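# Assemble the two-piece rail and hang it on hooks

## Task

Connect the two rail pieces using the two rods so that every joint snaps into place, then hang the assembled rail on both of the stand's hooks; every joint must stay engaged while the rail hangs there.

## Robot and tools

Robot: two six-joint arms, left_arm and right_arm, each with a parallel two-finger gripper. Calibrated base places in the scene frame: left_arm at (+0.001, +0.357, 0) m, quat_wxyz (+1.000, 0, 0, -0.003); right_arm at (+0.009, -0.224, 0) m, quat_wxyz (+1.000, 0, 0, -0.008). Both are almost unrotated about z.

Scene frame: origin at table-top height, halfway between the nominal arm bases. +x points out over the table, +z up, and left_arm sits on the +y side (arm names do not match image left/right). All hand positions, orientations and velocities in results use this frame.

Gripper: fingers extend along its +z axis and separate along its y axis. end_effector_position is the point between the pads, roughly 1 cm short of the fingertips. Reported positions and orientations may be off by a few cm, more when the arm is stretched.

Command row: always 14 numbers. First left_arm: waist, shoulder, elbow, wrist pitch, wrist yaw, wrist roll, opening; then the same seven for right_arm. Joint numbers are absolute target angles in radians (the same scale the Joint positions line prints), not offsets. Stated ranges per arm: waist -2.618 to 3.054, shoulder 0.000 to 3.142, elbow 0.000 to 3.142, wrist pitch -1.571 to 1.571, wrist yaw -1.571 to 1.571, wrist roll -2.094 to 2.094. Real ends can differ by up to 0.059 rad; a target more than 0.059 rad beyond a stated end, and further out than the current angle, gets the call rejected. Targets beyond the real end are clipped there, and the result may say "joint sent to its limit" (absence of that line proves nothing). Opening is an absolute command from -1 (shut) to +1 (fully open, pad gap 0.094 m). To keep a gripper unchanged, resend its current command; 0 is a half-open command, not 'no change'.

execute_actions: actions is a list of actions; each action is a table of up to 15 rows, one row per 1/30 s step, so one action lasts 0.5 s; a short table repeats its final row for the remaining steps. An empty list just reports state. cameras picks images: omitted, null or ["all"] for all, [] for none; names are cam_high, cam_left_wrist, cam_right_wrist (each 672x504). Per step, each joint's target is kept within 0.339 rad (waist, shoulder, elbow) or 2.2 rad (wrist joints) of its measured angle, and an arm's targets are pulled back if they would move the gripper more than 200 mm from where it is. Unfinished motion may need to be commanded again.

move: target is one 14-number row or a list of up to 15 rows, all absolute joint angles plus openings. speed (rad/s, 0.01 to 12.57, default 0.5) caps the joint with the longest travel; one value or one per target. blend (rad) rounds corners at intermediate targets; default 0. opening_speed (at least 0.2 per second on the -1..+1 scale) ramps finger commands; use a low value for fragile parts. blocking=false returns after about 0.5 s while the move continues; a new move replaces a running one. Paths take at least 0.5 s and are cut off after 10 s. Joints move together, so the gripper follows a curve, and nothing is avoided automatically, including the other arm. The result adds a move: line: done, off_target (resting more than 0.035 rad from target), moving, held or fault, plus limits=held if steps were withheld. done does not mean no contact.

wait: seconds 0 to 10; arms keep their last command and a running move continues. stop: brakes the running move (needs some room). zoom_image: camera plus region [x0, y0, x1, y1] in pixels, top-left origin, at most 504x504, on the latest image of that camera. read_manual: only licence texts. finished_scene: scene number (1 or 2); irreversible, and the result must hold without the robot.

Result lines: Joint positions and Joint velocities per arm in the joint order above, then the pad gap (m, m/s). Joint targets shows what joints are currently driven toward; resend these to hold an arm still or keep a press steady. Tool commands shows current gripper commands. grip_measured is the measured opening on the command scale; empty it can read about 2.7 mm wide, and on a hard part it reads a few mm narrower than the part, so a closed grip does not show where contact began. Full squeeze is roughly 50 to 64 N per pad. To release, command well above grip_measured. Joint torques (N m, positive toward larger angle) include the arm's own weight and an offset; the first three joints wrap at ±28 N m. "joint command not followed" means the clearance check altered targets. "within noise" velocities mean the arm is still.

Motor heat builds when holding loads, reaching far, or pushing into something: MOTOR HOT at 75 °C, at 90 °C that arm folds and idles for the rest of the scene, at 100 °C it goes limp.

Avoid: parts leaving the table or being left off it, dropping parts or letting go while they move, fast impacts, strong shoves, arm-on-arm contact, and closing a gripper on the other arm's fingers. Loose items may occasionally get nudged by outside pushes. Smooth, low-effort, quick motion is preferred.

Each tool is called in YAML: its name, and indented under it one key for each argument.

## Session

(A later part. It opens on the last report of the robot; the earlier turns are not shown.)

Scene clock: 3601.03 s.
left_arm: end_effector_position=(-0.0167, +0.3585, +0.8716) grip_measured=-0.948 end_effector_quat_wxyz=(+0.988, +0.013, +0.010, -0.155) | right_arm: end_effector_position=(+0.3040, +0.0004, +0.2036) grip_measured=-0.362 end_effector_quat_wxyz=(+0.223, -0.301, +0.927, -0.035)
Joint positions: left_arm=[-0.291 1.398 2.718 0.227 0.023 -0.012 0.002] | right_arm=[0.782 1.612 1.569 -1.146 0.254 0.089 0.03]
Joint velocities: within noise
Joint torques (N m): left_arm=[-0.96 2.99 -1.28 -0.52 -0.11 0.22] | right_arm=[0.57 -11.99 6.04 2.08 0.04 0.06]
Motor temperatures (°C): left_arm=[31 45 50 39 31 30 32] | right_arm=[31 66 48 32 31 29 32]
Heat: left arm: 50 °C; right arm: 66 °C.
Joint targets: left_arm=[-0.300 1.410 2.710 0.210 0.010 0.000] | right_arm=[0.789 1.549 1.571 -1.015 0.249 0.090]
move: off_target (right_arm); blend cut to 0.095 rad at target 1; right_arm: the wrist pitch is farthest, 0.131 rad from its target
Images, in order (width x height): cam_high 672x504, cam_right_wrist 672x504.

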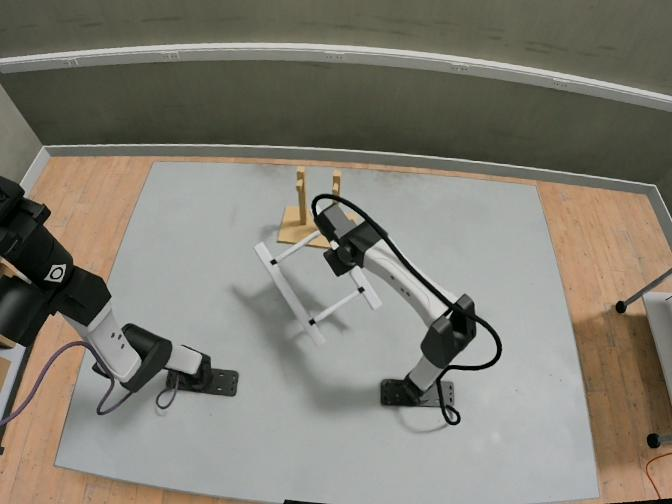

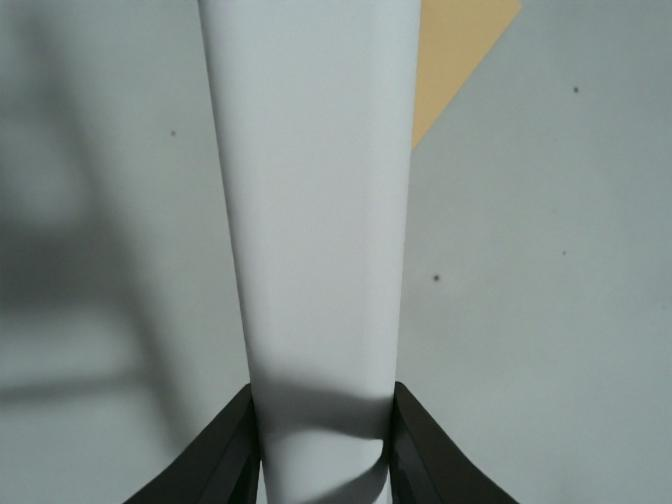

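move:
  target:
    - [-0.30, 1.41, 2.71, 0.21, 0.01, 0, -0.95, 0.75, 1.13, 1.26, -0.66, 0.13, -0.6, -0.65]
    - [-0.30, 1.41, 2.71, 0.21, 0.01, 0, -0.95, 0.70, 0.64, 0.58, 0.03, 0.0, -1.571, -0.65]
  speed: 0.45
  blend: 0.1
  cameras: ["cam_high", "cam_right_wrist"]

Scene clock: 3629.00 s.
left_arm: end_effector_position=(-0.0167, +0.3585, +0.8716) grip_measured=-0.948 end_effector_quat_wxyz=(+0.988, +0.013, +0.010, -0.155) | right_arm: end_effector_position=(+0.2390, -0.0370, +0.2346) grip_measured=-0.361 end_effector_quat_wxyz=(-0.528, +0.729, -0.356, +0.251)
Joint positions: left_arm=[-0.291 1.398 2.718 0.227 0.023 -0.012 0.002] | right_arm=[0.708 0.671 0.569 -0.221 0.019 -1.554 0.03]
Joint velocities: within noise
Joint torques (N m): left_arm=[-0.94 2.97 -1.26 -0.52 -0.1 0.22] | right_arm=[-0.66 -3.06 7.64 4.13 -0.25 -0.18]
Motor temperatures (°C): left_arm=[31 45 49 39 31 30 32] | right_arm=[31 61 47 43 31 29 32]
Heat: left arm: 49 °C; right arm: 61 °C.
Joint targets: left_arm=[-0.300 1.410 2.710 0.210 0.010 0.000] | right_arm=[0.701 0.639 0.579 0.029 0.000 -1.572]
move: off_target (right_arm); right_arm: the wrist pitch is farthest, 0.251 rad from its target
Images, in order (width x height): cam_high 672x504, cam_right_wrist 672x504.

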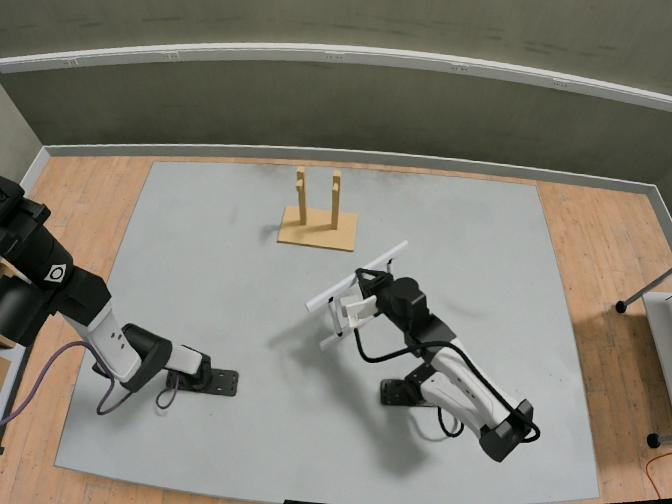

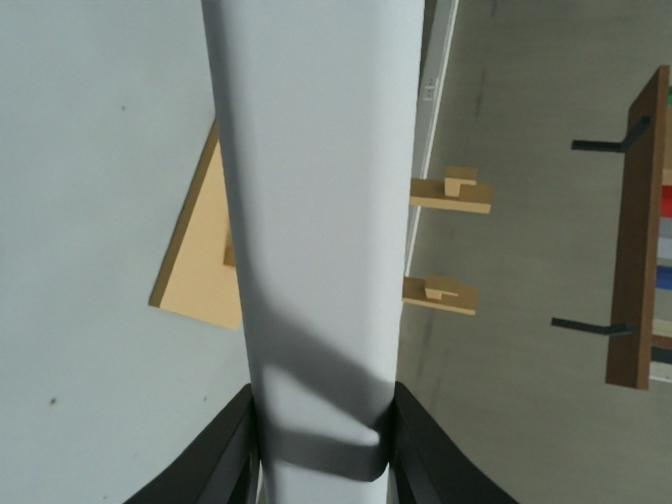

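move:
  target: [-0.30, 1.41, 2.71, 0.21, 0.01, 0, -0.95, 0.70, 0.66, 0.66, -0.60, 0.0, -1.571, -0.65]
  speed: 0.5
  cameras: ["cam_right_wrist"]

Scene clock: 3640.53 s.
left_arm: end_effector_position=(-0.0167, +0.3585, +0.8716) grip_measured=-0.948 end_effector_quat_wxyz=(+0.988, +0.013, +0.010, -0.155) | right_arm: end_effector_position=(+0.2019, -0.0672, +0.1554) grip_measured=-0.362 end_effector_quat_wxyz=(-0.375, +0.819, -0.396, +0.180)
Joint positions: left_arm=[-0.291 1.398 2.718 0.227 0.023 -0.012 0.002] | right_arm=[0.708 0.671 0.584 -0.627 0.016 -1.554 0.03]
Joint velocities: within noise
Joint torques (N m): left_arm=[-0.96 2.97 -1.28 -0.53 -0.1 0.22] | right_arm=[-0.77 -1.01 13.6 1.78 -0.23 -0.13]
Motor temperatures (°C): left_arm=[31 44 49 38 31 30 32] | right_arm=[31 57 47 50 31 29 32]
Heat: left arm: 49 °C; right arm: 57 °C.
Joint targets: left_arm=[-0.300 1.410 2.710 0.210 0.010 0.000] | right_arm=[0.700 0.660 0.661 -0.599 0.000 -1.570]
move: off_target (right_arm); right_arm: the elbow is farthest, 0.076 rad from its target
Images, in order (width x height): cam_right_wrist 672x504.

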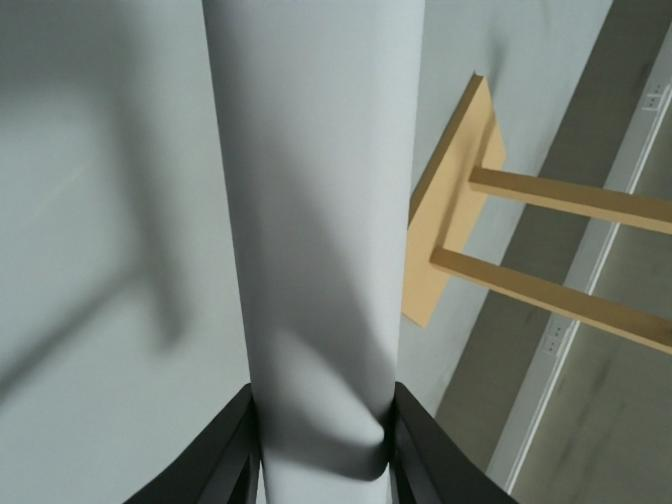

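move:
  target: [-0.30, 1.41, 2.71, 0.21, 0.01, 0, -0.95, 0.70, 0.66, 0.61, -0.60, 0.0, -1.571, -0.65]
  speed: 0.5
  cameras: []

Scene clock: 3645.03 s.
left_arm: end_effector_position=(-0.0167, +0.3585, +0.8716) grip_measured=-0.948 end_effector_quat_wxyz=(+0.988, +0.013, +0.010, -0.155) | right_arm: end_effector_position=(+0.2017, -0.0674, +0.1551) grip_measured=-0.362 end_effector_quat_wxyz=(-0.374, +0.819, -0.397, +0.180)
Joint positions: left_arm=[-0.291 1.398 2.718 0.227 0.023 -0.012 0.002] | right_arm=[0.708 0.671 0.584 -0.629 0.016 -1.554 0.03]
Joint velocities: within noise
Joint torques (N m): left_arm=[-0.99 2.99 -1.29 -0.53 -0.1 0.22] | right_arm=[-0.77 -1.01 8.87 1.8 -0.23 -0.13]
Motor temperatures (°C): left_arm=[31 44 49 38 31 30 32] | right_arm=[31 56 49 47 31 29 32]
Heat: left arm: 49 °C; right arm: 56 °C.
Joint targets: left_arm=[-0.300 1.410 2.710 0.210 0.010 0.000] | right_arm=[0.700 0.660 0.610 -0.601 0.000 -1.571]
move: done
No camera images: "cameras" was empty.

move:
  target:
    - [-0.30, 1.41, 2.71, 0.21, 0.01, 0, -0.95, 0.914, 1.916, 1.455, 0.63, 0.97, -1.585, -0.65]
    - [-0.0925, 1.225, 0.56, 0.745, 0.60, -1.585, -0.95, 0.914, 1.916, 1.455, 0.63, 0.97, -1.585, -0.65]
  speed: [0.5, 1.0]

Scene clock: 3703.03 s.
left_arm: end_effector_position=(+0.3700, +0.2188, +0.2505) grip_measured=-0.948 end_effector_quat_wxyz=(+0.291, -0.303, +0.644, -0.639) | right_arm: end_effector_position=(+0.4496, +0.1051, +0.2472) grip_measured=-0.361 end_effector_quat_wxyz=(-0.442, +0.541, -0.504, +0.507)
Joint positions: left_arm=[-0.107 1.258 0.564 0.677 0.589 -1.574 0.002] | right_arm=[0.908 1.953 1.374 0.424 0.92 -1.551 0.03]
Joint velocities: within noise
Joint torques (N m): left_arm=[0.44 -5.55 6.12 2.59 0.17 0.02] | right_arm=[0.39 -13.07 13.9 3.55 0.39 -0.2]
Motor temperatures (°C): left_arm=[31 44 48 38 31 30 32] | right_arm=[31 48 56 51 31 29 33]
Heat: left arm: 48 °C; right arm: 56 °C.
Joint targets: left_arm=[-0.101 1.239 0.547 0.733 0.600 -1.585] | right_arm=[0.913 1.918 1.455 0.630 0.960 -1.575]
move: off_target (left_arm, right_arm); left_arm: the wrist pitch is farthest, 0.068 rad from its target; right_arm: the wrist pitch is farthest, 0.206 rad from its target

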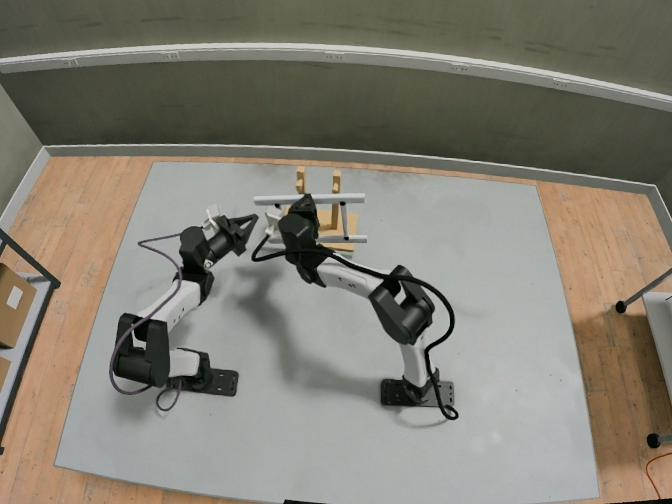

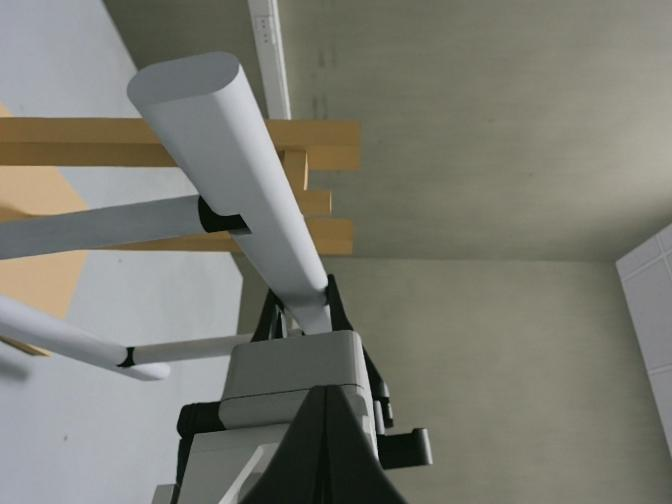

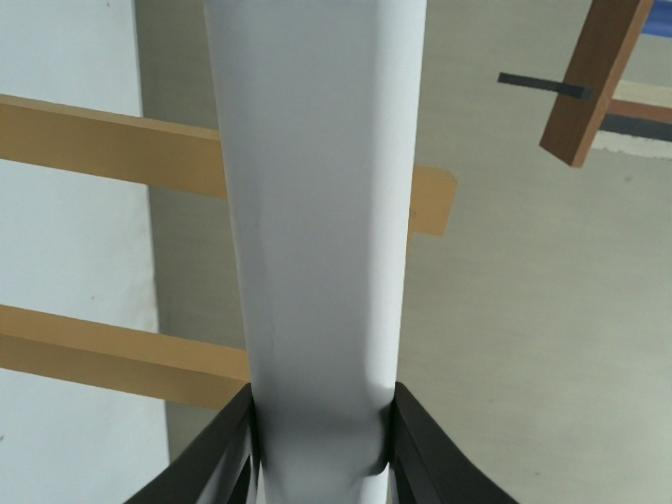

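move:
  target:
    - [0.35, 1.225, 0.56, 0.745, 0.60, -1.585, -0.95, 0.914, 1.916, 1.455, 0.63, 0.97, -1.585, -0.65]
    - [0.35, 1.225, 0.56, 0.745, 0.60, -1.585, -0.95, 0.70, 0.66, 0.61, -0.60, 0.0, -1.571, -0.65]
  speed: [1.0, 0.6]
  cameras: []

Scene clock: 3718.10 s.
left_arm: end_effector_position=(+0.3913, +0.3941, +0.2576) grip_measured=-0.948 end_effector_quat_wxyz=(+0.434, -0.432, +0.557, -0.561) | right_arm: end_effector_position=(+0.2045, -0.0680, +0.1591) grip_measured=-0.362 end_effector_quat_wxyz=(-0.371, +0.820, -0.394, +0.187)
Joint positions: left_arm=[0.35 1.246 0.564 0.689 0.596 -1.575 0.002] | right_arm=[0.707 0.681 0.601 -0.633 0.027 -1.566 0.03]
Joint velocities: within noise
Joint torques (N m): left_arm=[0.18 -5.57 7.23 2.57 0.08 0.03] | right_arm=[-0.69 -2.03 7.23 1.82 -0.25 -0.05]
Motor temperatures (°C): left_arm=[31 45 51 43 31 30 32] | right_arm=[31 55 59 59 31 29 33]
Heat: left arm: 51 °C; right arm: 59 °C.
Joint targets: left_arm=[0.354 1.225 0.560 0.744 0.601 -1.586] | right_arm=[0.700 0.659 0.610 -0.600 0.011 -1.576]
move: off_target (left_arm); left_arm: the wrist pitch is farthest, 0.056 rad from its target
No camera images: "cameras" was empty.

move:
  target: [0.30, 1.41, 2.71, 0.21, 0.01, 0, -0.95, 0.70, 1.2, 1.98, -1.46, 0.0, -1.571, -0.65]
  speed: 0.8
  cameras: ["cam_high"]

Scene clock: 3848.17 s.
left_arm: end_effector_position=(-0.0303, +0.3430, +0.8710) grip_measured=-0.948 end_effector_quat_wxyz=(+0.989, +0.013, -0.004, +0.145) | right_arm: end_effector_position=(+0.2020, -0.0669, +0.3980) grip_measured=-0.362 end_effector_quat_wxyz=(-0.354, +0.831, -0.393, +0.174)
Joint positions: left_arm=[0.312 1.385 2.726 0.243 0.024 -0.014 0.002] | right_arm=[0.707 1.207 1.93 -1.482 0.013 -1.572 0.03]
Joint velocities: within noise
Joint torques (N m): left_arm=[-0.79 3.15 -0.94 -0.63 -0.13 0.24] | right_arm=[-0.62 -2 8.8 1.7 -0.21 0]
Motor temperatures (°C): left_arm=[31 47 57 58 31 30 32] | right_arm=[31 41 52 53 31 29 33]
Heat: left arm: 58 °C; right arm: 53 °C.
Joint targets: left_arm=[0.305 1.397 2.724 0.223 0.010 0.000] | right_arm=[0.700 1.200 1.981 -1.459 0.000 -1.577]
move: off_target (right_arm); right_arm: the elbow is farthest, 0.050 rad from its target
Images, in order (width x height): cam_high 672x504.

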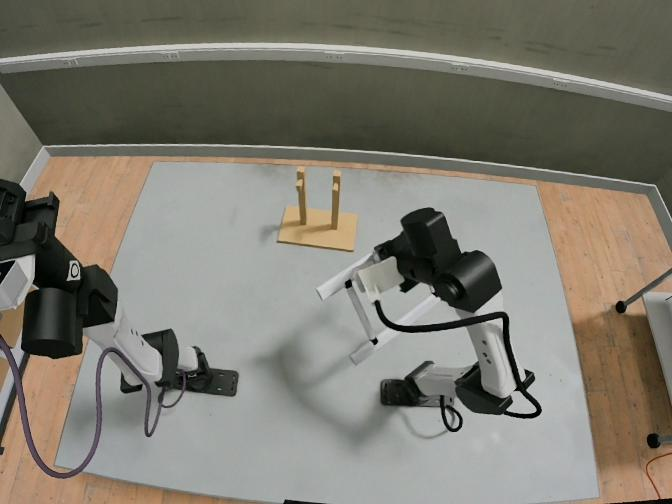

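move:
  target: [0.30, 1.41, 2.71, 0.21, 0.01, 0, -0.95, 0.70, 1.2, 1.935, -1.46, 0.0, -1.571, -0.65]
  speed: 0.8
  cameras: ["cam_high"]

zoom_image:
  camera: "cam_high"
  region: [260, 150, 380, 260]

Scene clock: 3853.20 s.
left_arm: end_effector_position=(-0.0140, +0.3485, +0.8716) grip_measured=-0.948 end_effector_quat_wxyz=(+0.990, +0.009, +0.013, +0.143) | right_arm: end_effector_position=(+0.2019, -0.0667, +0.3980) grip_measured=-0.362 end_effector_quat_wxyz=(-0.355, +0.831, -0.392, +0.173)
Joint positions: left_arm=[0.307 1.399 2.719 0.227 0.023 -0.012 0.002] | right_arm=[0.707 1.207 1.93 -1.482 0.012 -1.572 0.03]
Joint velocities: within noise
Joint torques (N m): left_arm=[-0.77 2.92 -1.4 -0.53 -0.11 0.24] | right_arm=[-0.66 -2.03 4.53 1.71 -0.21 0.08]
Motor temperatures (°C): left_arm=[31 46 56 55 31 30 32] | right_arm=[31 40 52 52 31 29 33]
Heat: left arm: 56 °C; right arm: 52 °C.
Joint targets: left_arm=[0.300 1.411 2.710 0.210 0.009 0.001] | right_arm=[0.700 1.200 1.935 -1.459 -0.001 -1.571]
move: done
Images, in order (width x height): cam_high 672x504.

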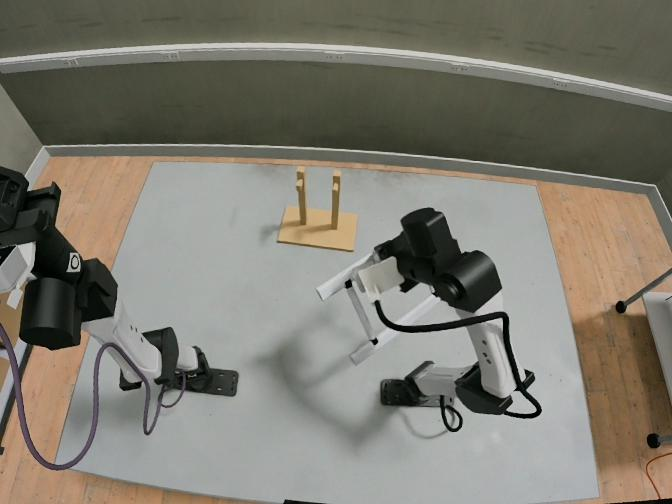

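Scaled by 4.200.

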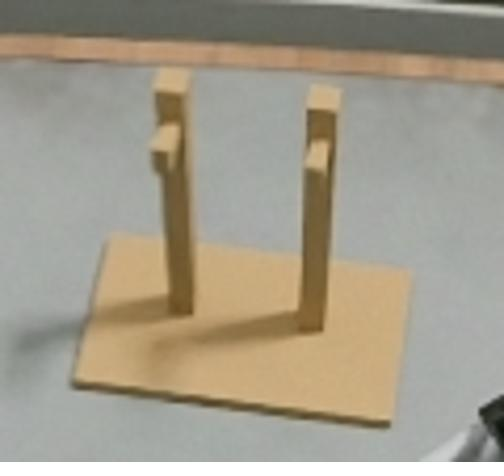

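move:
  target:
    - [0.35, 1.225, 0.56, 0.745, 0.60, -1.585, -0.95, 0.886, 1.72, 1.53, 0.45, 1.35, -1.65, -0.65]
    - [0.35, 1.225, 0.56, 0.745, 0.60, -1.585, -0.95, 0.886, 1.845, 1.54, 0.60, 0.965, -1.655, -0.65]
    - [-0.0925, 1.225, 0.56, 0.745, 0.60, -1.585, -0.95, 0.886, 1.845, 1.54, 0.60, 0.965, -1.655, -0.65]
  speed: [0.8, 0.5, 1.0]

zoom_image:
  camera: "cam_high"
  region: [230, 140, 390, 270]

Scene clock: 3906.67 s.
left_arm: end_effector_position=(+0.3702, +0.2203, +0.2508) grip_measured=-0.948 end_effector_quat_wxyz=(+0.291, -0.303, +0.644, -0.639) | right_arm: end_effector_position=(+0.4550, +0.0820, +0.3419) grip_measured=-0.361 end_effector_quat_wxyz=(+0.468, -0.478, +0.512, -0.539)
Joint positions: left_arm=[-0.101 1.258 0.564 0.678 0.595 -1.575 0.002] | right_arm=[0.882 1.879 1.523 0.391 0.971 -1.635 0.03]
Joint velocities: within noise
Joint torques (N m): left_arm=[-0.49 -5.59 6.09 2.56 0.11 0.03] | right_arm=[0.42 -12.59 8.12 3.51 -0.19 -0.16]
Motor temperatures (°C): left_arm=[31 45 50 46 31 30 32] | right_arm=[31 41 47 55 31 29 33]
Heat: left arm: 50 °C; right arm: 55 °C.
Joint targets: left_arm=[-0.105 1.238 0.546 0.733 0.600 -1.586] | right_arm=[0.887 1.845 1.540 0.599 0.956 -1.655]
move: off_target (left_arm, right_arm); left_arm: the wrist pitch is farthest, 0.067 rad from its target; right_arm: the wrist pitch is farthest, 0.209 rad from its target

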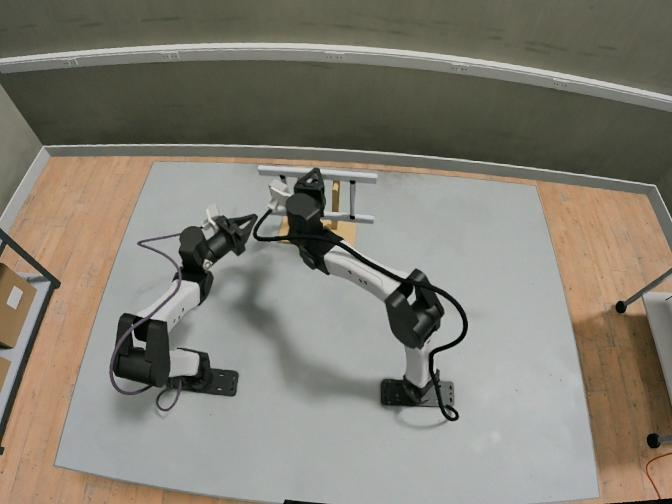

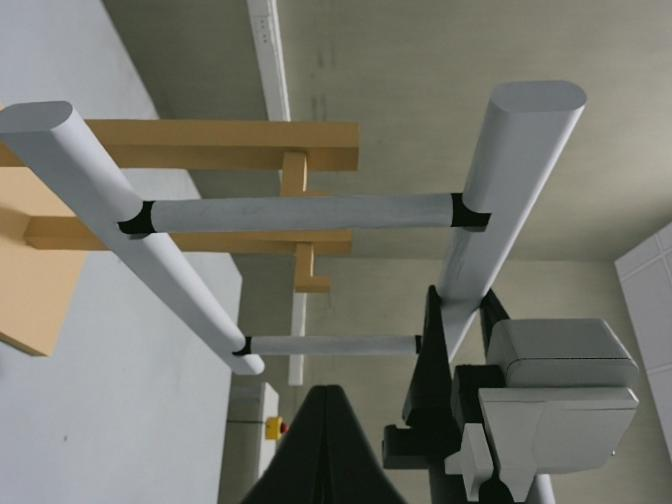

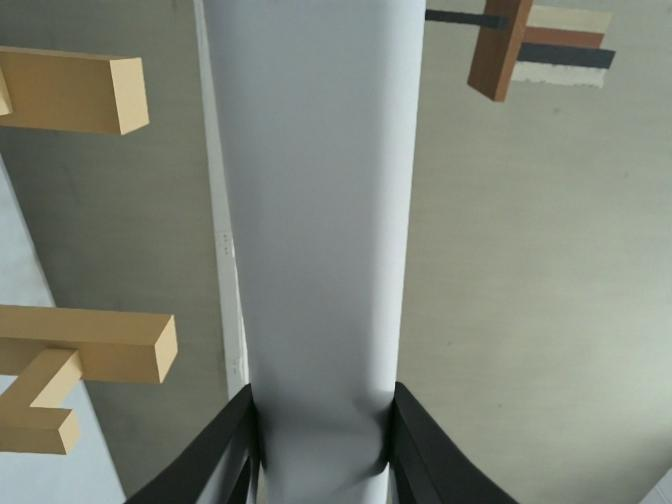

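Scaled by 3.150.

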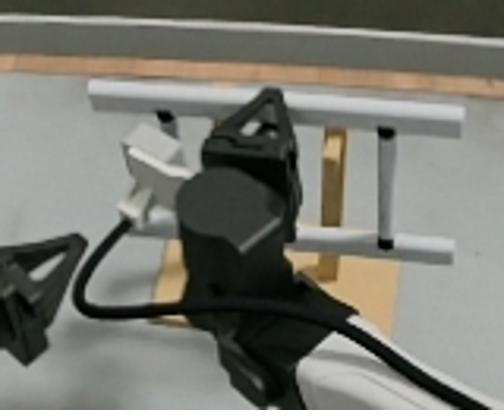

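move:
  target: [-0.0925, 1.225, 0.56, 0.745, 0.60, -1.585, -0.95, 0.80, 1.994, 1.60, 0.69, 0.90, -1.556, -0.65]
  speed: 0.25

zoom_image:
  camera: "cam_high"
  region: [230, 140, 390, 270]

Scene clock: 3948.20 s.
left_arm: end_effector_position=(+0.3685, +0.2205, +0.2579) grip_measured=-0.948 end_effector_quat_wxyz=(+0.299, -0.296, +0.639, -0.644) | right_arm: end_effector_position=(+0.5014, +0.0766, +0.2753) grip_measured=-0.361 end_effector_quat_wxyz=(+0.456, -0.480, +0.531, -0.529)
Joint positions: left_arm=[-0.101 1.246 0.564 0.691 0.595 -1.575 0.002] | right_arm=[0.8 2.034 1.523 0.473 0.909 -1.565 0.03]
Joint velocities: within noise
Joint torques (N m): left_arm=[0.64 -5.57 7.25 2.56 0.09 0.04] | right_arm=[-0.25 -14.2 13.65 3.67 -0.11 0.21]
Motor temperatures (°C): left_arm=[31 46 52 52 31 30 32] | right_arm=[31 59 49 75 31 29 34]
Heat: left arm: 52 °C; right arm: 75 °C. Fold the right arm in close to its base, or ease its load, before you think long.
Joint targets: left_arm=[-0.092 1.225 0.560 0.745 0.600 -1.585] | right_arm=[0.798 1.995 1.600 0.689 0.900 -1.555]
MOTOR HOT: the wrist pitch of the right arm reports 75 °C; the controller's stop level is 90 °C. To cool a motor, set the load down, stop pushing, or move to a pose that needs little force.
move: off_target (left_arm, right_arm); left_arm: the wrist pitch is farthest, 0.054 rad from its target; right_arm: the wrist pitch is farthest, 0.217 rad from its target

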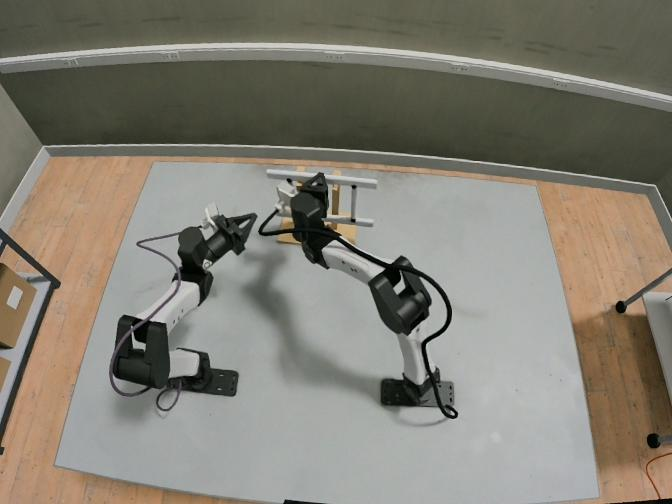

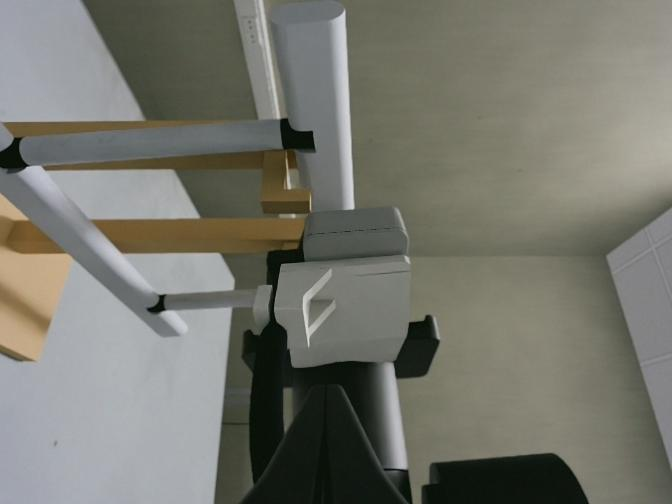

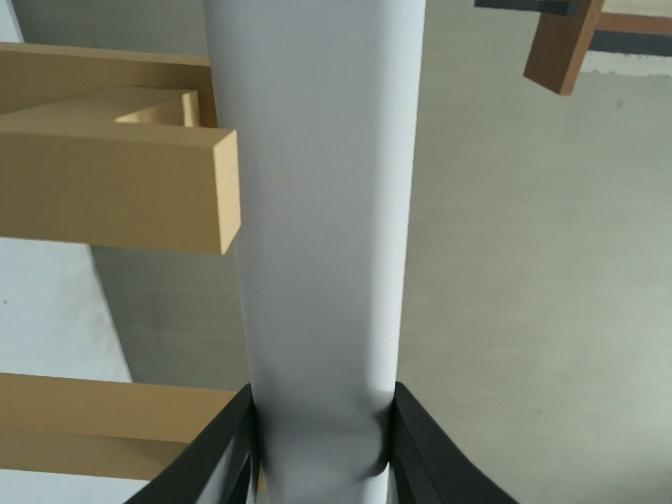

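Scaled by 3.150.

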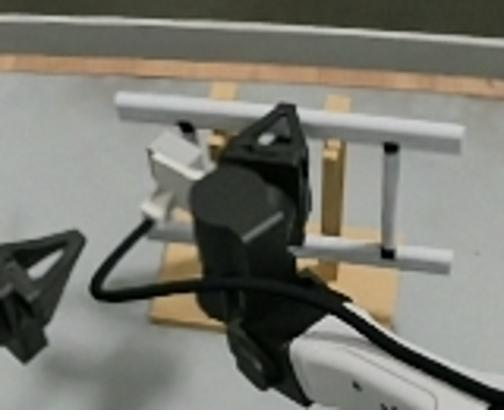

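move:
  target:
    - [0.35, 1.225, 0.56, 0.745, 0.60, -1.585, -0.95, 0.80, 1.92, 1.62, 0.40, 1.0, -1.556, -0.65]
    - [0.30, 1.41, 2.71, 0.21, 0.01, 0, -0.95, 0.70, 1.2, 1.945, -1.46, 0.0, -1.571, -0.65]
  speed: [1.0, 0.8]
  blend: 0.1
  cameras: []

Scene clock: 3959.47 s.
left_arm: end_effector_position=(-0.0302, +0.3428, +0.8710) grip_measured=-0.948 end_effector_quat_wxyz=(+0.989, +0.013, -0.004, +0.149) | right_arm: end_effector_position=(+0.2050, -0.0655, +0.3868) grip_measured=-0.362 end_effector_quat_wxyz=(-0.340, +0.834, -0.401, +0.168)
Joint positions: left_arm=[0.319 1.385 2.726 0.243 0.024 -0.014 0.002] | right_arm=[0.71 1.212 1.896 -1.477 0.023 -1.56 0.03]
Joint velocities: within noise
Joint torques (N m): left_arm=[-0.8 3.15 -0.91 -0.62 -0.12 0.25] | right_arm=[-0.72 -2.78 8.7 1.62 -0.23 -0.07]
Motor temperatures (°C): left_arm=[31 46 53 54 31 30 32] | right_arm=[31 61 51 72 31 29 34]
Heat: left arm: 54 °C; right arm: 72 °C. Fold the right arm in close to its base, or ease its load, before you think long.
Joint targets: left_arm=[0.312 1.397 2.724 0.222 0.010 0.000] | right_arm=[0.702 1.198 1.945 -1.459 0.010 -1.571]
MOTOR HOT: still on. The wrist pitch of the right arm reports 72 °C.
move: off_target (right_arm); right_arm: the elbow is farthest, 0.049 rad from its target
No camera images: "cameras" was empty.

move:
  target: [0.30, 1.41, 2.71, 0.21, 0.01, 0, -0.95, 0.70, 1.2, 1.745, -1.53, 0.0, -1.571, -0.65]
  speed: 0.6
  cameras: ["cam_right_wrist"]

Scene clock: 3971.93 s.
left_arm: end_effector_position=(-0.0143, +0.3481, +0.8715) grip_measured=-0.948 end_effector_quat_wxyz=(+0.990, +0.010, +0.013, +0.143) | right_arm: end_effector_position=(+0.1957, -0.0715, +0.3293) grip_measured=-0.362 end_effector_quat_wxyz=(-0.252, +0.865, -0.416, +0.124)
Joint positions: left_arm=[0.307 1.398 2.718 0.227 0.024 -0.012 0.002] | right_arm=[0.71 1.212 1.743 -1.532 0.015 -1.555 0.03]
Joint velocities: within noise
Joint torques (N m): left_arm=[-0.8 2.95 -1.43 -0.53 -0.11 0.24] | right_arm=[-0.92 -3 4.92 1.2 -0.23 -0.12]
Motor temperatures (°C): left_arm=[31 45 51 49 31 30 32] | right_arm=[31 55 52 64 31 29 34]
Heat: left arm: 51 °C; right arm: 64 °C.
Joint targets: left_arm=[0.300 1.410 2.709 0.210 0.011 0.001] | right_arm=[0.700 1.200 1.746 -1.531 0.001 -1.566]
MOTOR HOT: cleared for the motors of the right arm.
move: done
Images, in order (width x height): cam_right_wrist 672x504.

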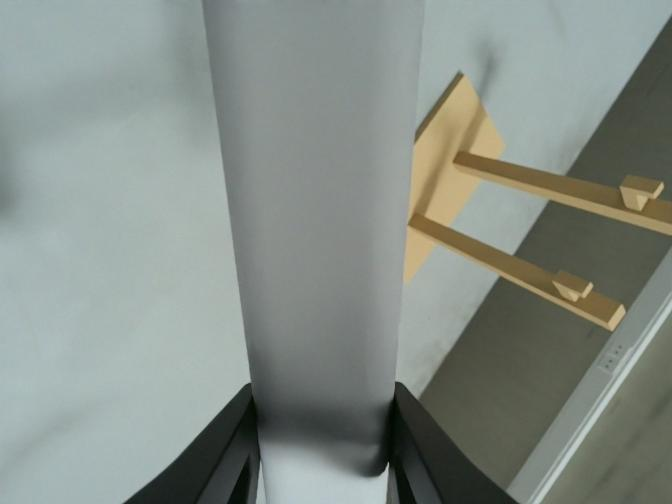

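move:
  target:
    - [0.35, 1.225, 0.56, 0.745, 0.60, -1.585, -0.95, 0.886, 1.72, 1.53, 0.45, 1.35, -1.65, -0.65]
    - [-0.0925, 1.225, 0.56, 0.745, 0.60, -1.585, -0.95, 0.808, 1.988, 1.683, 0.60, 0.905, -1.532, -0.65]
  speed: [0.9, 0.4]

zoom_image:
  camera: "cam_high"
  region: [230, 140, 390, 270]

zoom_image:
  camera: "cam_left_wrist"
  region: [220, 0, 420, 260]

Scene clock: 4076.10 s.
left_arm: end_effector_position=(+0.3705, +0.2207, +0.2508) grip_measured=-0.948 end_effector_quat_wxyz=(+0.293, -0.304, +0.643, -0.639) | right_arm: end_effector_position=(+0.5027, +0.0676, +0.3061) grip_measured=-0.362 end_effector_quat_wxyz=(+0.456, -0.453, +0.546, -0.538)
Joint positions: left_arm=[-0.101 1.258 0.564 0.678 0.592 -1.574 0.002] | right_arm=[0.796 2.017 1.604 0.401 0.955 -1.551 0.03]
Joint velocities: within noise
Joint torques (N m): left_arm=[-0.38 -5.61 6.11 2.58 0.12 0.02] | right_arm=[-0.01 -13.14 13.67 3.46 -0.51 0.27]
Motor temperatures (°C): left_arm=[31 43 47 43 31 30 32] | right_arm=[31 42 46 57 31 29 34]
Heat: left arm: 47 °C; right arm: 57 °C.
Joint targets: left_arm=[-0.104 1.238 0.547 0.733 0.599 -1.585] | right_arm=[0.796 1.990 1.681 0.600 0.905 -1.537]
move: off_target (left_arm, right_arm); left_arm: the wrist pitch is farthest, 0.067 rad from its target; right_arm: the wrist pitch is farthest, 0.199 rad from its target

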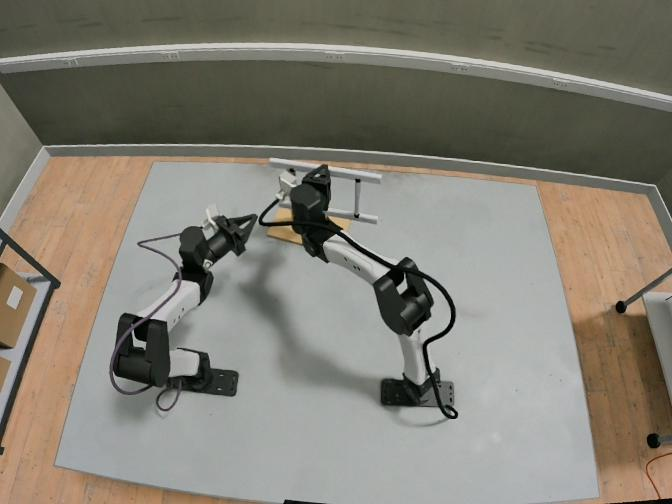

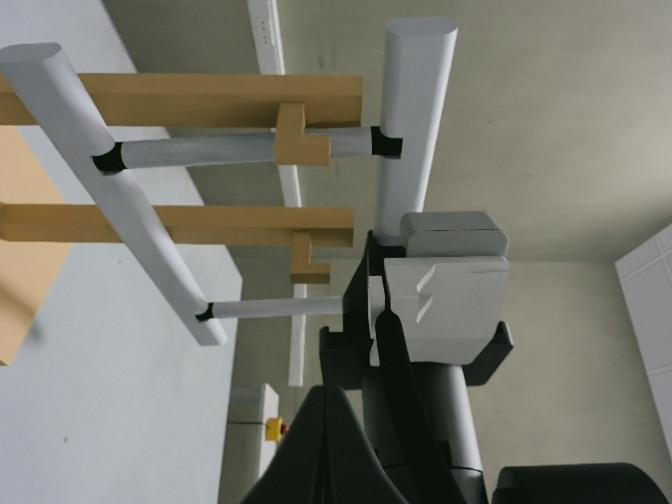

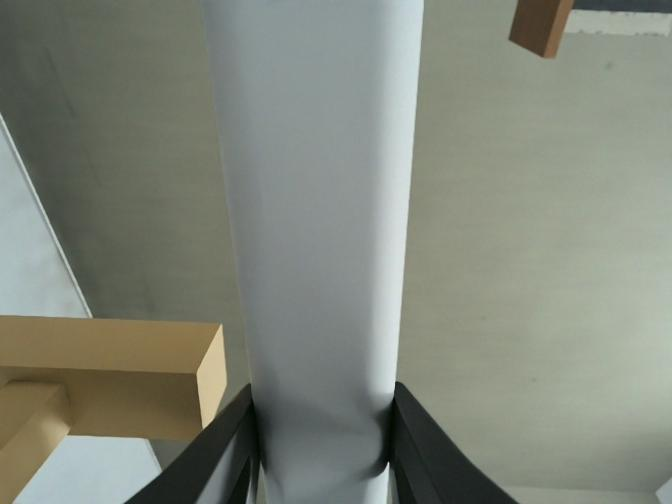

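Scaled by 3.150.

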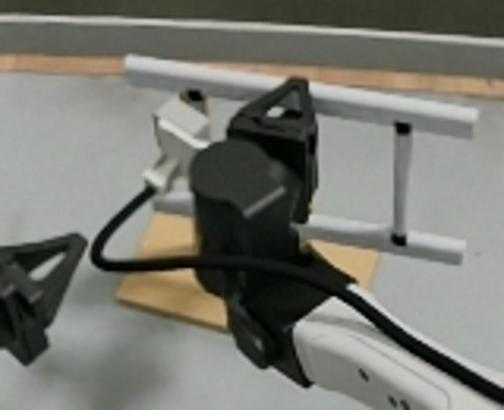

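Scaled by 1.938.

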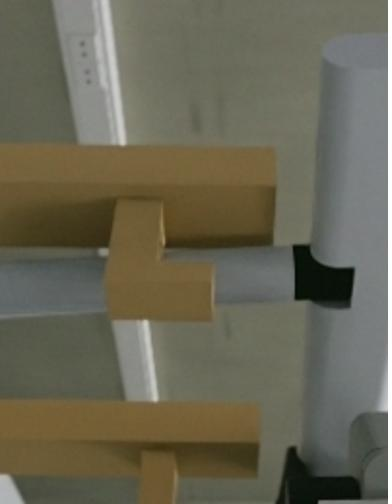

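move:
  target:
    - [0.35, 1.225, 0.56, 0.745, 0.60, -1.585, -0.95, 0.80, 1.80, 1.70, 0.40, 1.0, -1.556, -0.65]
    - [0.30, 1.41, 2.71, 0.21, 0.01, 0, -0.95, 0.70, 1.2, 1.745, -1.53, 0.0, -1.571, -0.65]
  speed: [1.0, 0.8]
  blend: 0.1
  cameras: ["cam_high", "cam_right_wrist"]

zoom_image:
  camera: "cam_high"
  region: [230, 140, 390, 270]

Scene clock: 4089.77 s.
left_arm: end_effector_position=(-0.0291, +0.3429, +0.8711) grip_measured=-0.948 end_effector_quat_wxyz=(+0.989, +0.014, -0.003, +0.147) | right_arm: end_effector_position=(+0.1960, -0.0685, +0.3143) grip_measured=-0.363 end_effector_quat_wxyz=(-0.235, +0.870, -0.418, +0.113)
Joint positions: left_arm=[0.318 1.387 2.726 0.243 0.026 -0.015 0.002] | right_arm=[0.718 1.218 1.693 -1.518 0.013 -1.546 0.03]
Joint velocities: within noise
Joint torques (N m): left_arm=[-0.8 3.17 -0.95 -0.63 -0.12 0.24] | right_arm=[-0.69 -3.9 9.61 1.01 -0.19 -0.18]
Motor temperatures (°C): left_arm=[31 44 49 45 31 30 32] | right_arm=[31 48 52 64 31 29 34]
Heat: left arm: 49 °C; right arm: 64 °C.
Joint targets: left_arm=[0.311 1.398 2.724 0.222 0.011 -0.001] | right_arm=[0.710 1.198 1.746 -1.530 -0.001 -1.563]
move: off_target (right_arm); right_arm: the elbow is farthest, 0.052 rad from its target
Images, in order (width x height): cam_high 672x504, cam_right_wrist 672x504.

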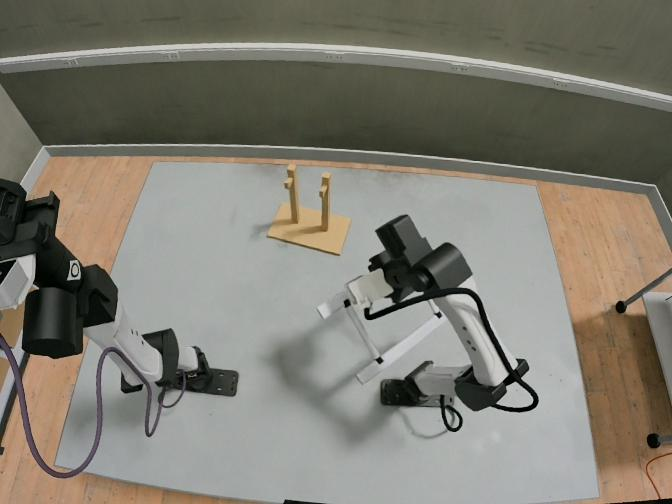

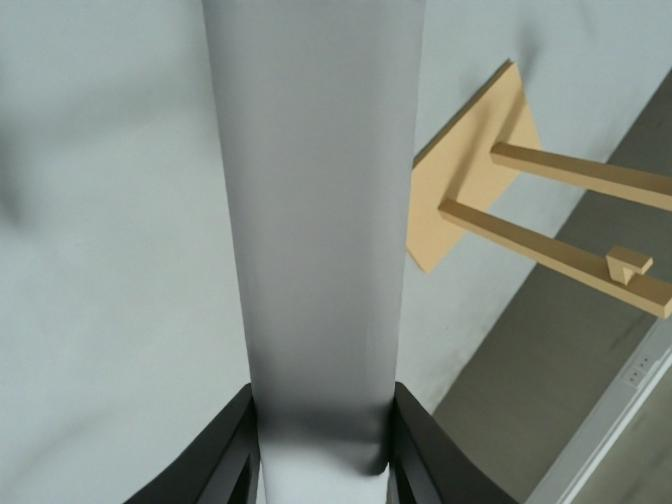

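Scaled by 3.150.

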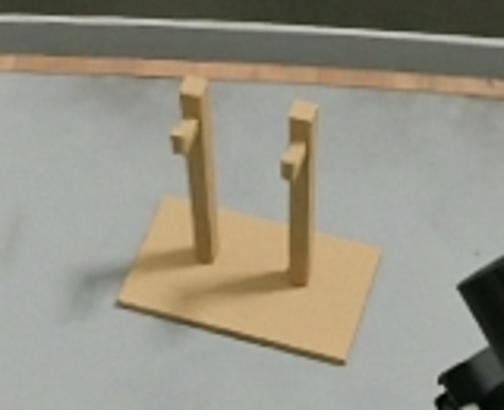

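move:
  target: [0.30, 1.41, 2.71, 0.21, 0.01, 0, -0.95, 0.71, 1.2, 1.70, -1.53, 0.0, -1.571, -0.65]
  speed: 0.8
  cameras: []

Scene clock: 4093.57 s.
left_arm: end_effector_position=(-0.0162, +0.3478, +0.8715) grip_measured=-0.948 end_effector_quat_wxyz=(+0.990, +0.010, +0.012, +0.143) | right_arm: end_effector_position=(+0.1960, -0.0685, +0.3143) grip_measured=-0.363 end_effector_quat_wxyz=(-0.235, +0.871, -0.416, +0.113)
Joint positions: left_arm=[0.307 1.396 2.719 0.227 0.023 -0.012 0.002] | right_arm=[0.718 1.218 1.693 -1.518 0.013 -1.551 0.03]
Joint velocities: within noise
Joint torques (N m): left_arm=[-0.79 3.12 -1.4 -0.54 -0.11 0.24] | right_arm=[-0.68 -3.74 5.35 1.01 -0.21 -0.18]
Motor temperatures (°C): left_arm=[31 44 49 44 31 30 32] | right_arm=[31 47 52 61 31 29 34]
Heat: left arm: 49 °C; right arm: 61 °C.
Joint targets: left_arm=[0.300 1.410 2.710 0.209 0.009 0.001] | right_arm=[0.710 1.200 1.700 -1.530 0.000 -1.569]
move: done
No camera images: "cameras" was empty.

move:
  target: [0.18, 1.225, 0.56, 0.745, 0.60, -1.585, -0.95, 1.012, 2.05, 1.775, 0.50, 1.26, -1.535, -0.65]
  speed: 0.8

zoom_image:
  camera: "cam_high"
  region: [230, 140, 390, 270]

Scene clock: 4206.03 s.
left_arm: end_effector_position=(+0.3939, +0.3265, +0.2508) grip_measured=-0.949 end_effector_quat_wxyz=(+0.378, -0.390, +0.595, -0.592) | right_arm: end_effector_position=(+0.4352, +0.1353, +0.2985) grip_measured=-0.362 end_effector_quat_wxyz=(+0.428, -0.454, +0.551, -0.554)
Joint positions: left_arm=[0.173 1.258 0.564 0.678 0.589 -1.574 0.002] | right_arm=[1.009 2.088 1.701 0.33 1.217 -1.549 0.03]
Joint velocities: within noise
Joint torques (N m): left_arm=[-0.72 -5.6 6.09 2.58 0.16 0.01] | right_arm=[0.49 -14.35 13.3 3.06 0.3 0.13]
Motor temperatures (°C): left_arm=[31 43 45 39 31 30 32] | right_arm=[31 41 47 50 31 29 34]
Heat: left arm: 45 °C; right arm: 50 °C.
Joint targets: left_arm=[0.167 1.238 0.547 0.734 0.600 -1.585] | right_arm=[1.013 2.051 1.775 0.500 1.249 -1.545]
move: off_target (left_arm, right_arm); left_arm: the wrist pitch is farthest, 0.067 rad from its target; right_arm: the wrist pitch is farthest, 0.170 rad from its target

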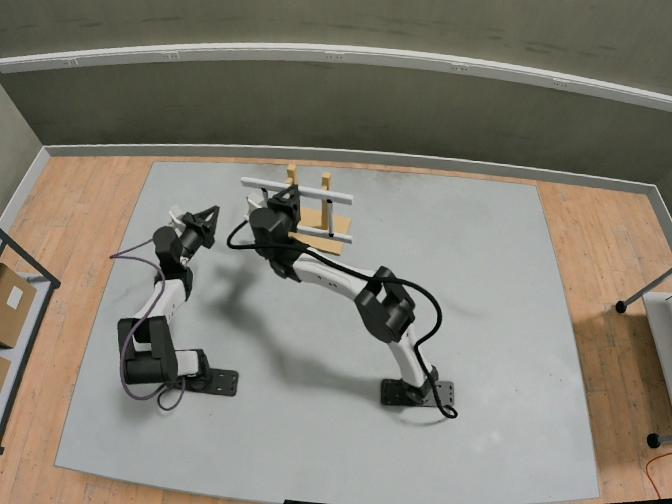

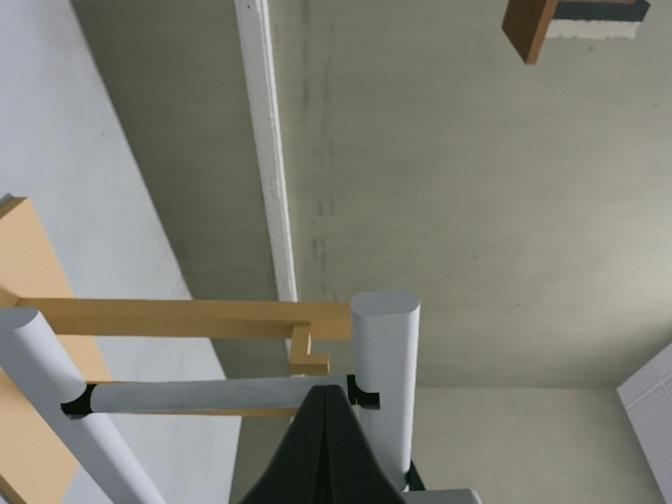

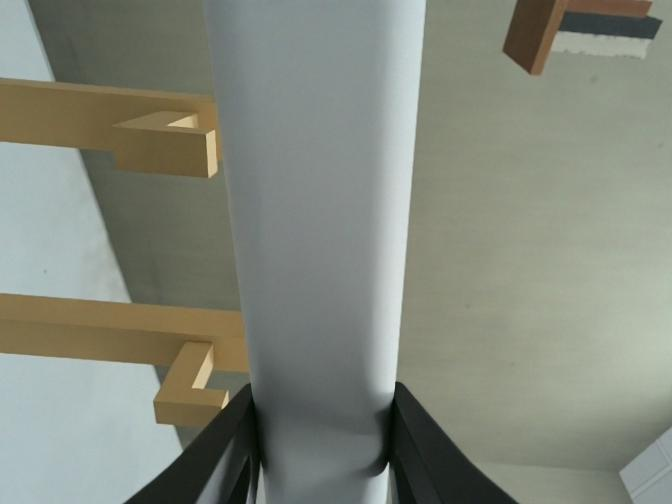

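Scaled by 3.150.

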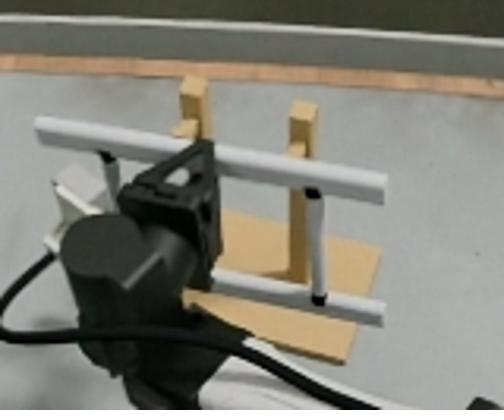

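move:
  target: [0.18, 1.225, 0.56, 0.745, 0.60, -1.585, -0.95, 0.905, 2.153, 1.945, 0.46, 1.11, -1.535, -0.65]
  speed: 0.15

zoom_image:
  camera: "cam_high"
  region: [230, 140, 390, 270]

Scene clock: 4249.43 s.
left_arm: end_effector_position=(+0.3922, +0.3262, +0.2576) grip_measured=-0.949 end_effector_quat_wxyz=(+0.385, -0.383, +0.592, -0.596) | right_arm: end_effector_position=(+0.4918, +0.1201, +0.3118) grip_measured=-0.362 end_effector_quat_wxyz=(+0.448, -0.426, +0.562, -0.550)
Joint positions: left_arm=[0.173 1.246 0.564 0.689 0.589 -1.575 0.002] | right_arm=[0.899 2.185 1.867 0.332 1.122 -1.548 0.03]
Joint velocities: within noise
Joint torques (N m): left_arm=[0.46 -5.59 7.25 2.57 0.15 0.03] | right_arm=[-0.23 -14.63 13.85 2.72 -0.15 0.23]
Motor temperatures (°C): left_arm=[31 44 49 47 31 30 32] | right_arm=[31 59 62 70 31 29 34]
Heat: left arm: 49 °C; right arm: 70 °C.
Joint targets: left_arm=[0.180 1.225 0.560 0.744 0.600 -1.586] | right_arm=[0.895 2.154 1.945 0.461 1.110 -1.536]
move: off_target (left_arm, right_arm); left_arm: the wrist pitch is farthest, 0.056 rad from its target; right_arm: the wrist pitch is farthest, 0.128 rad from its target

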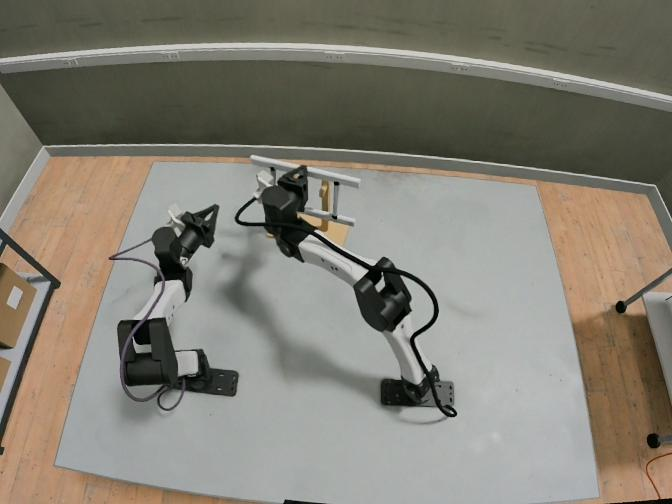

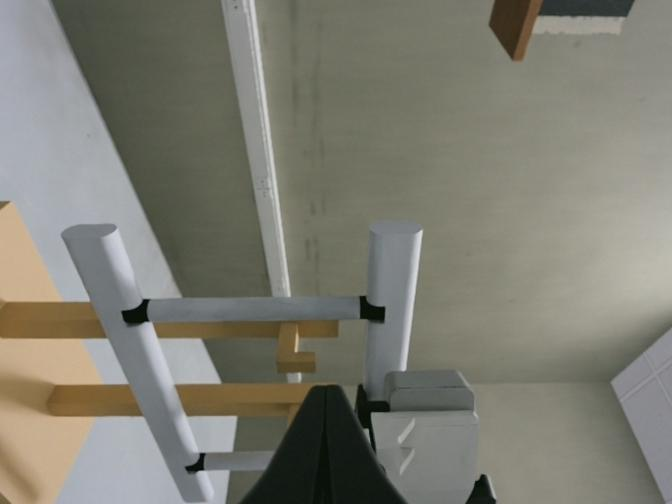

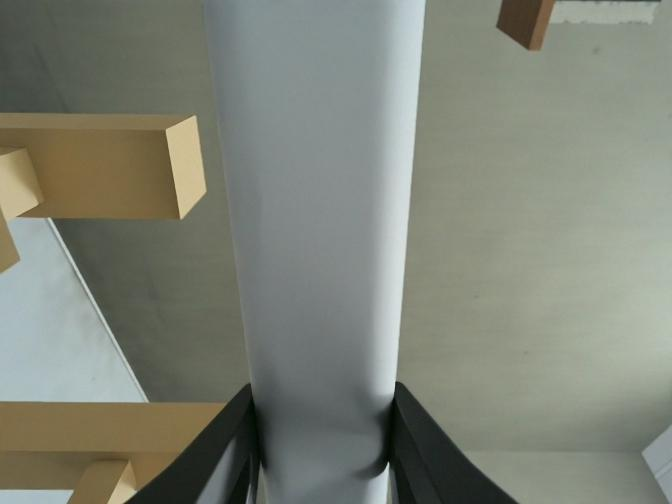

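Scaled by 3.150.

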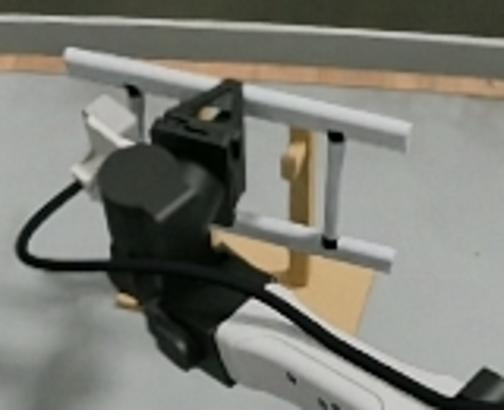

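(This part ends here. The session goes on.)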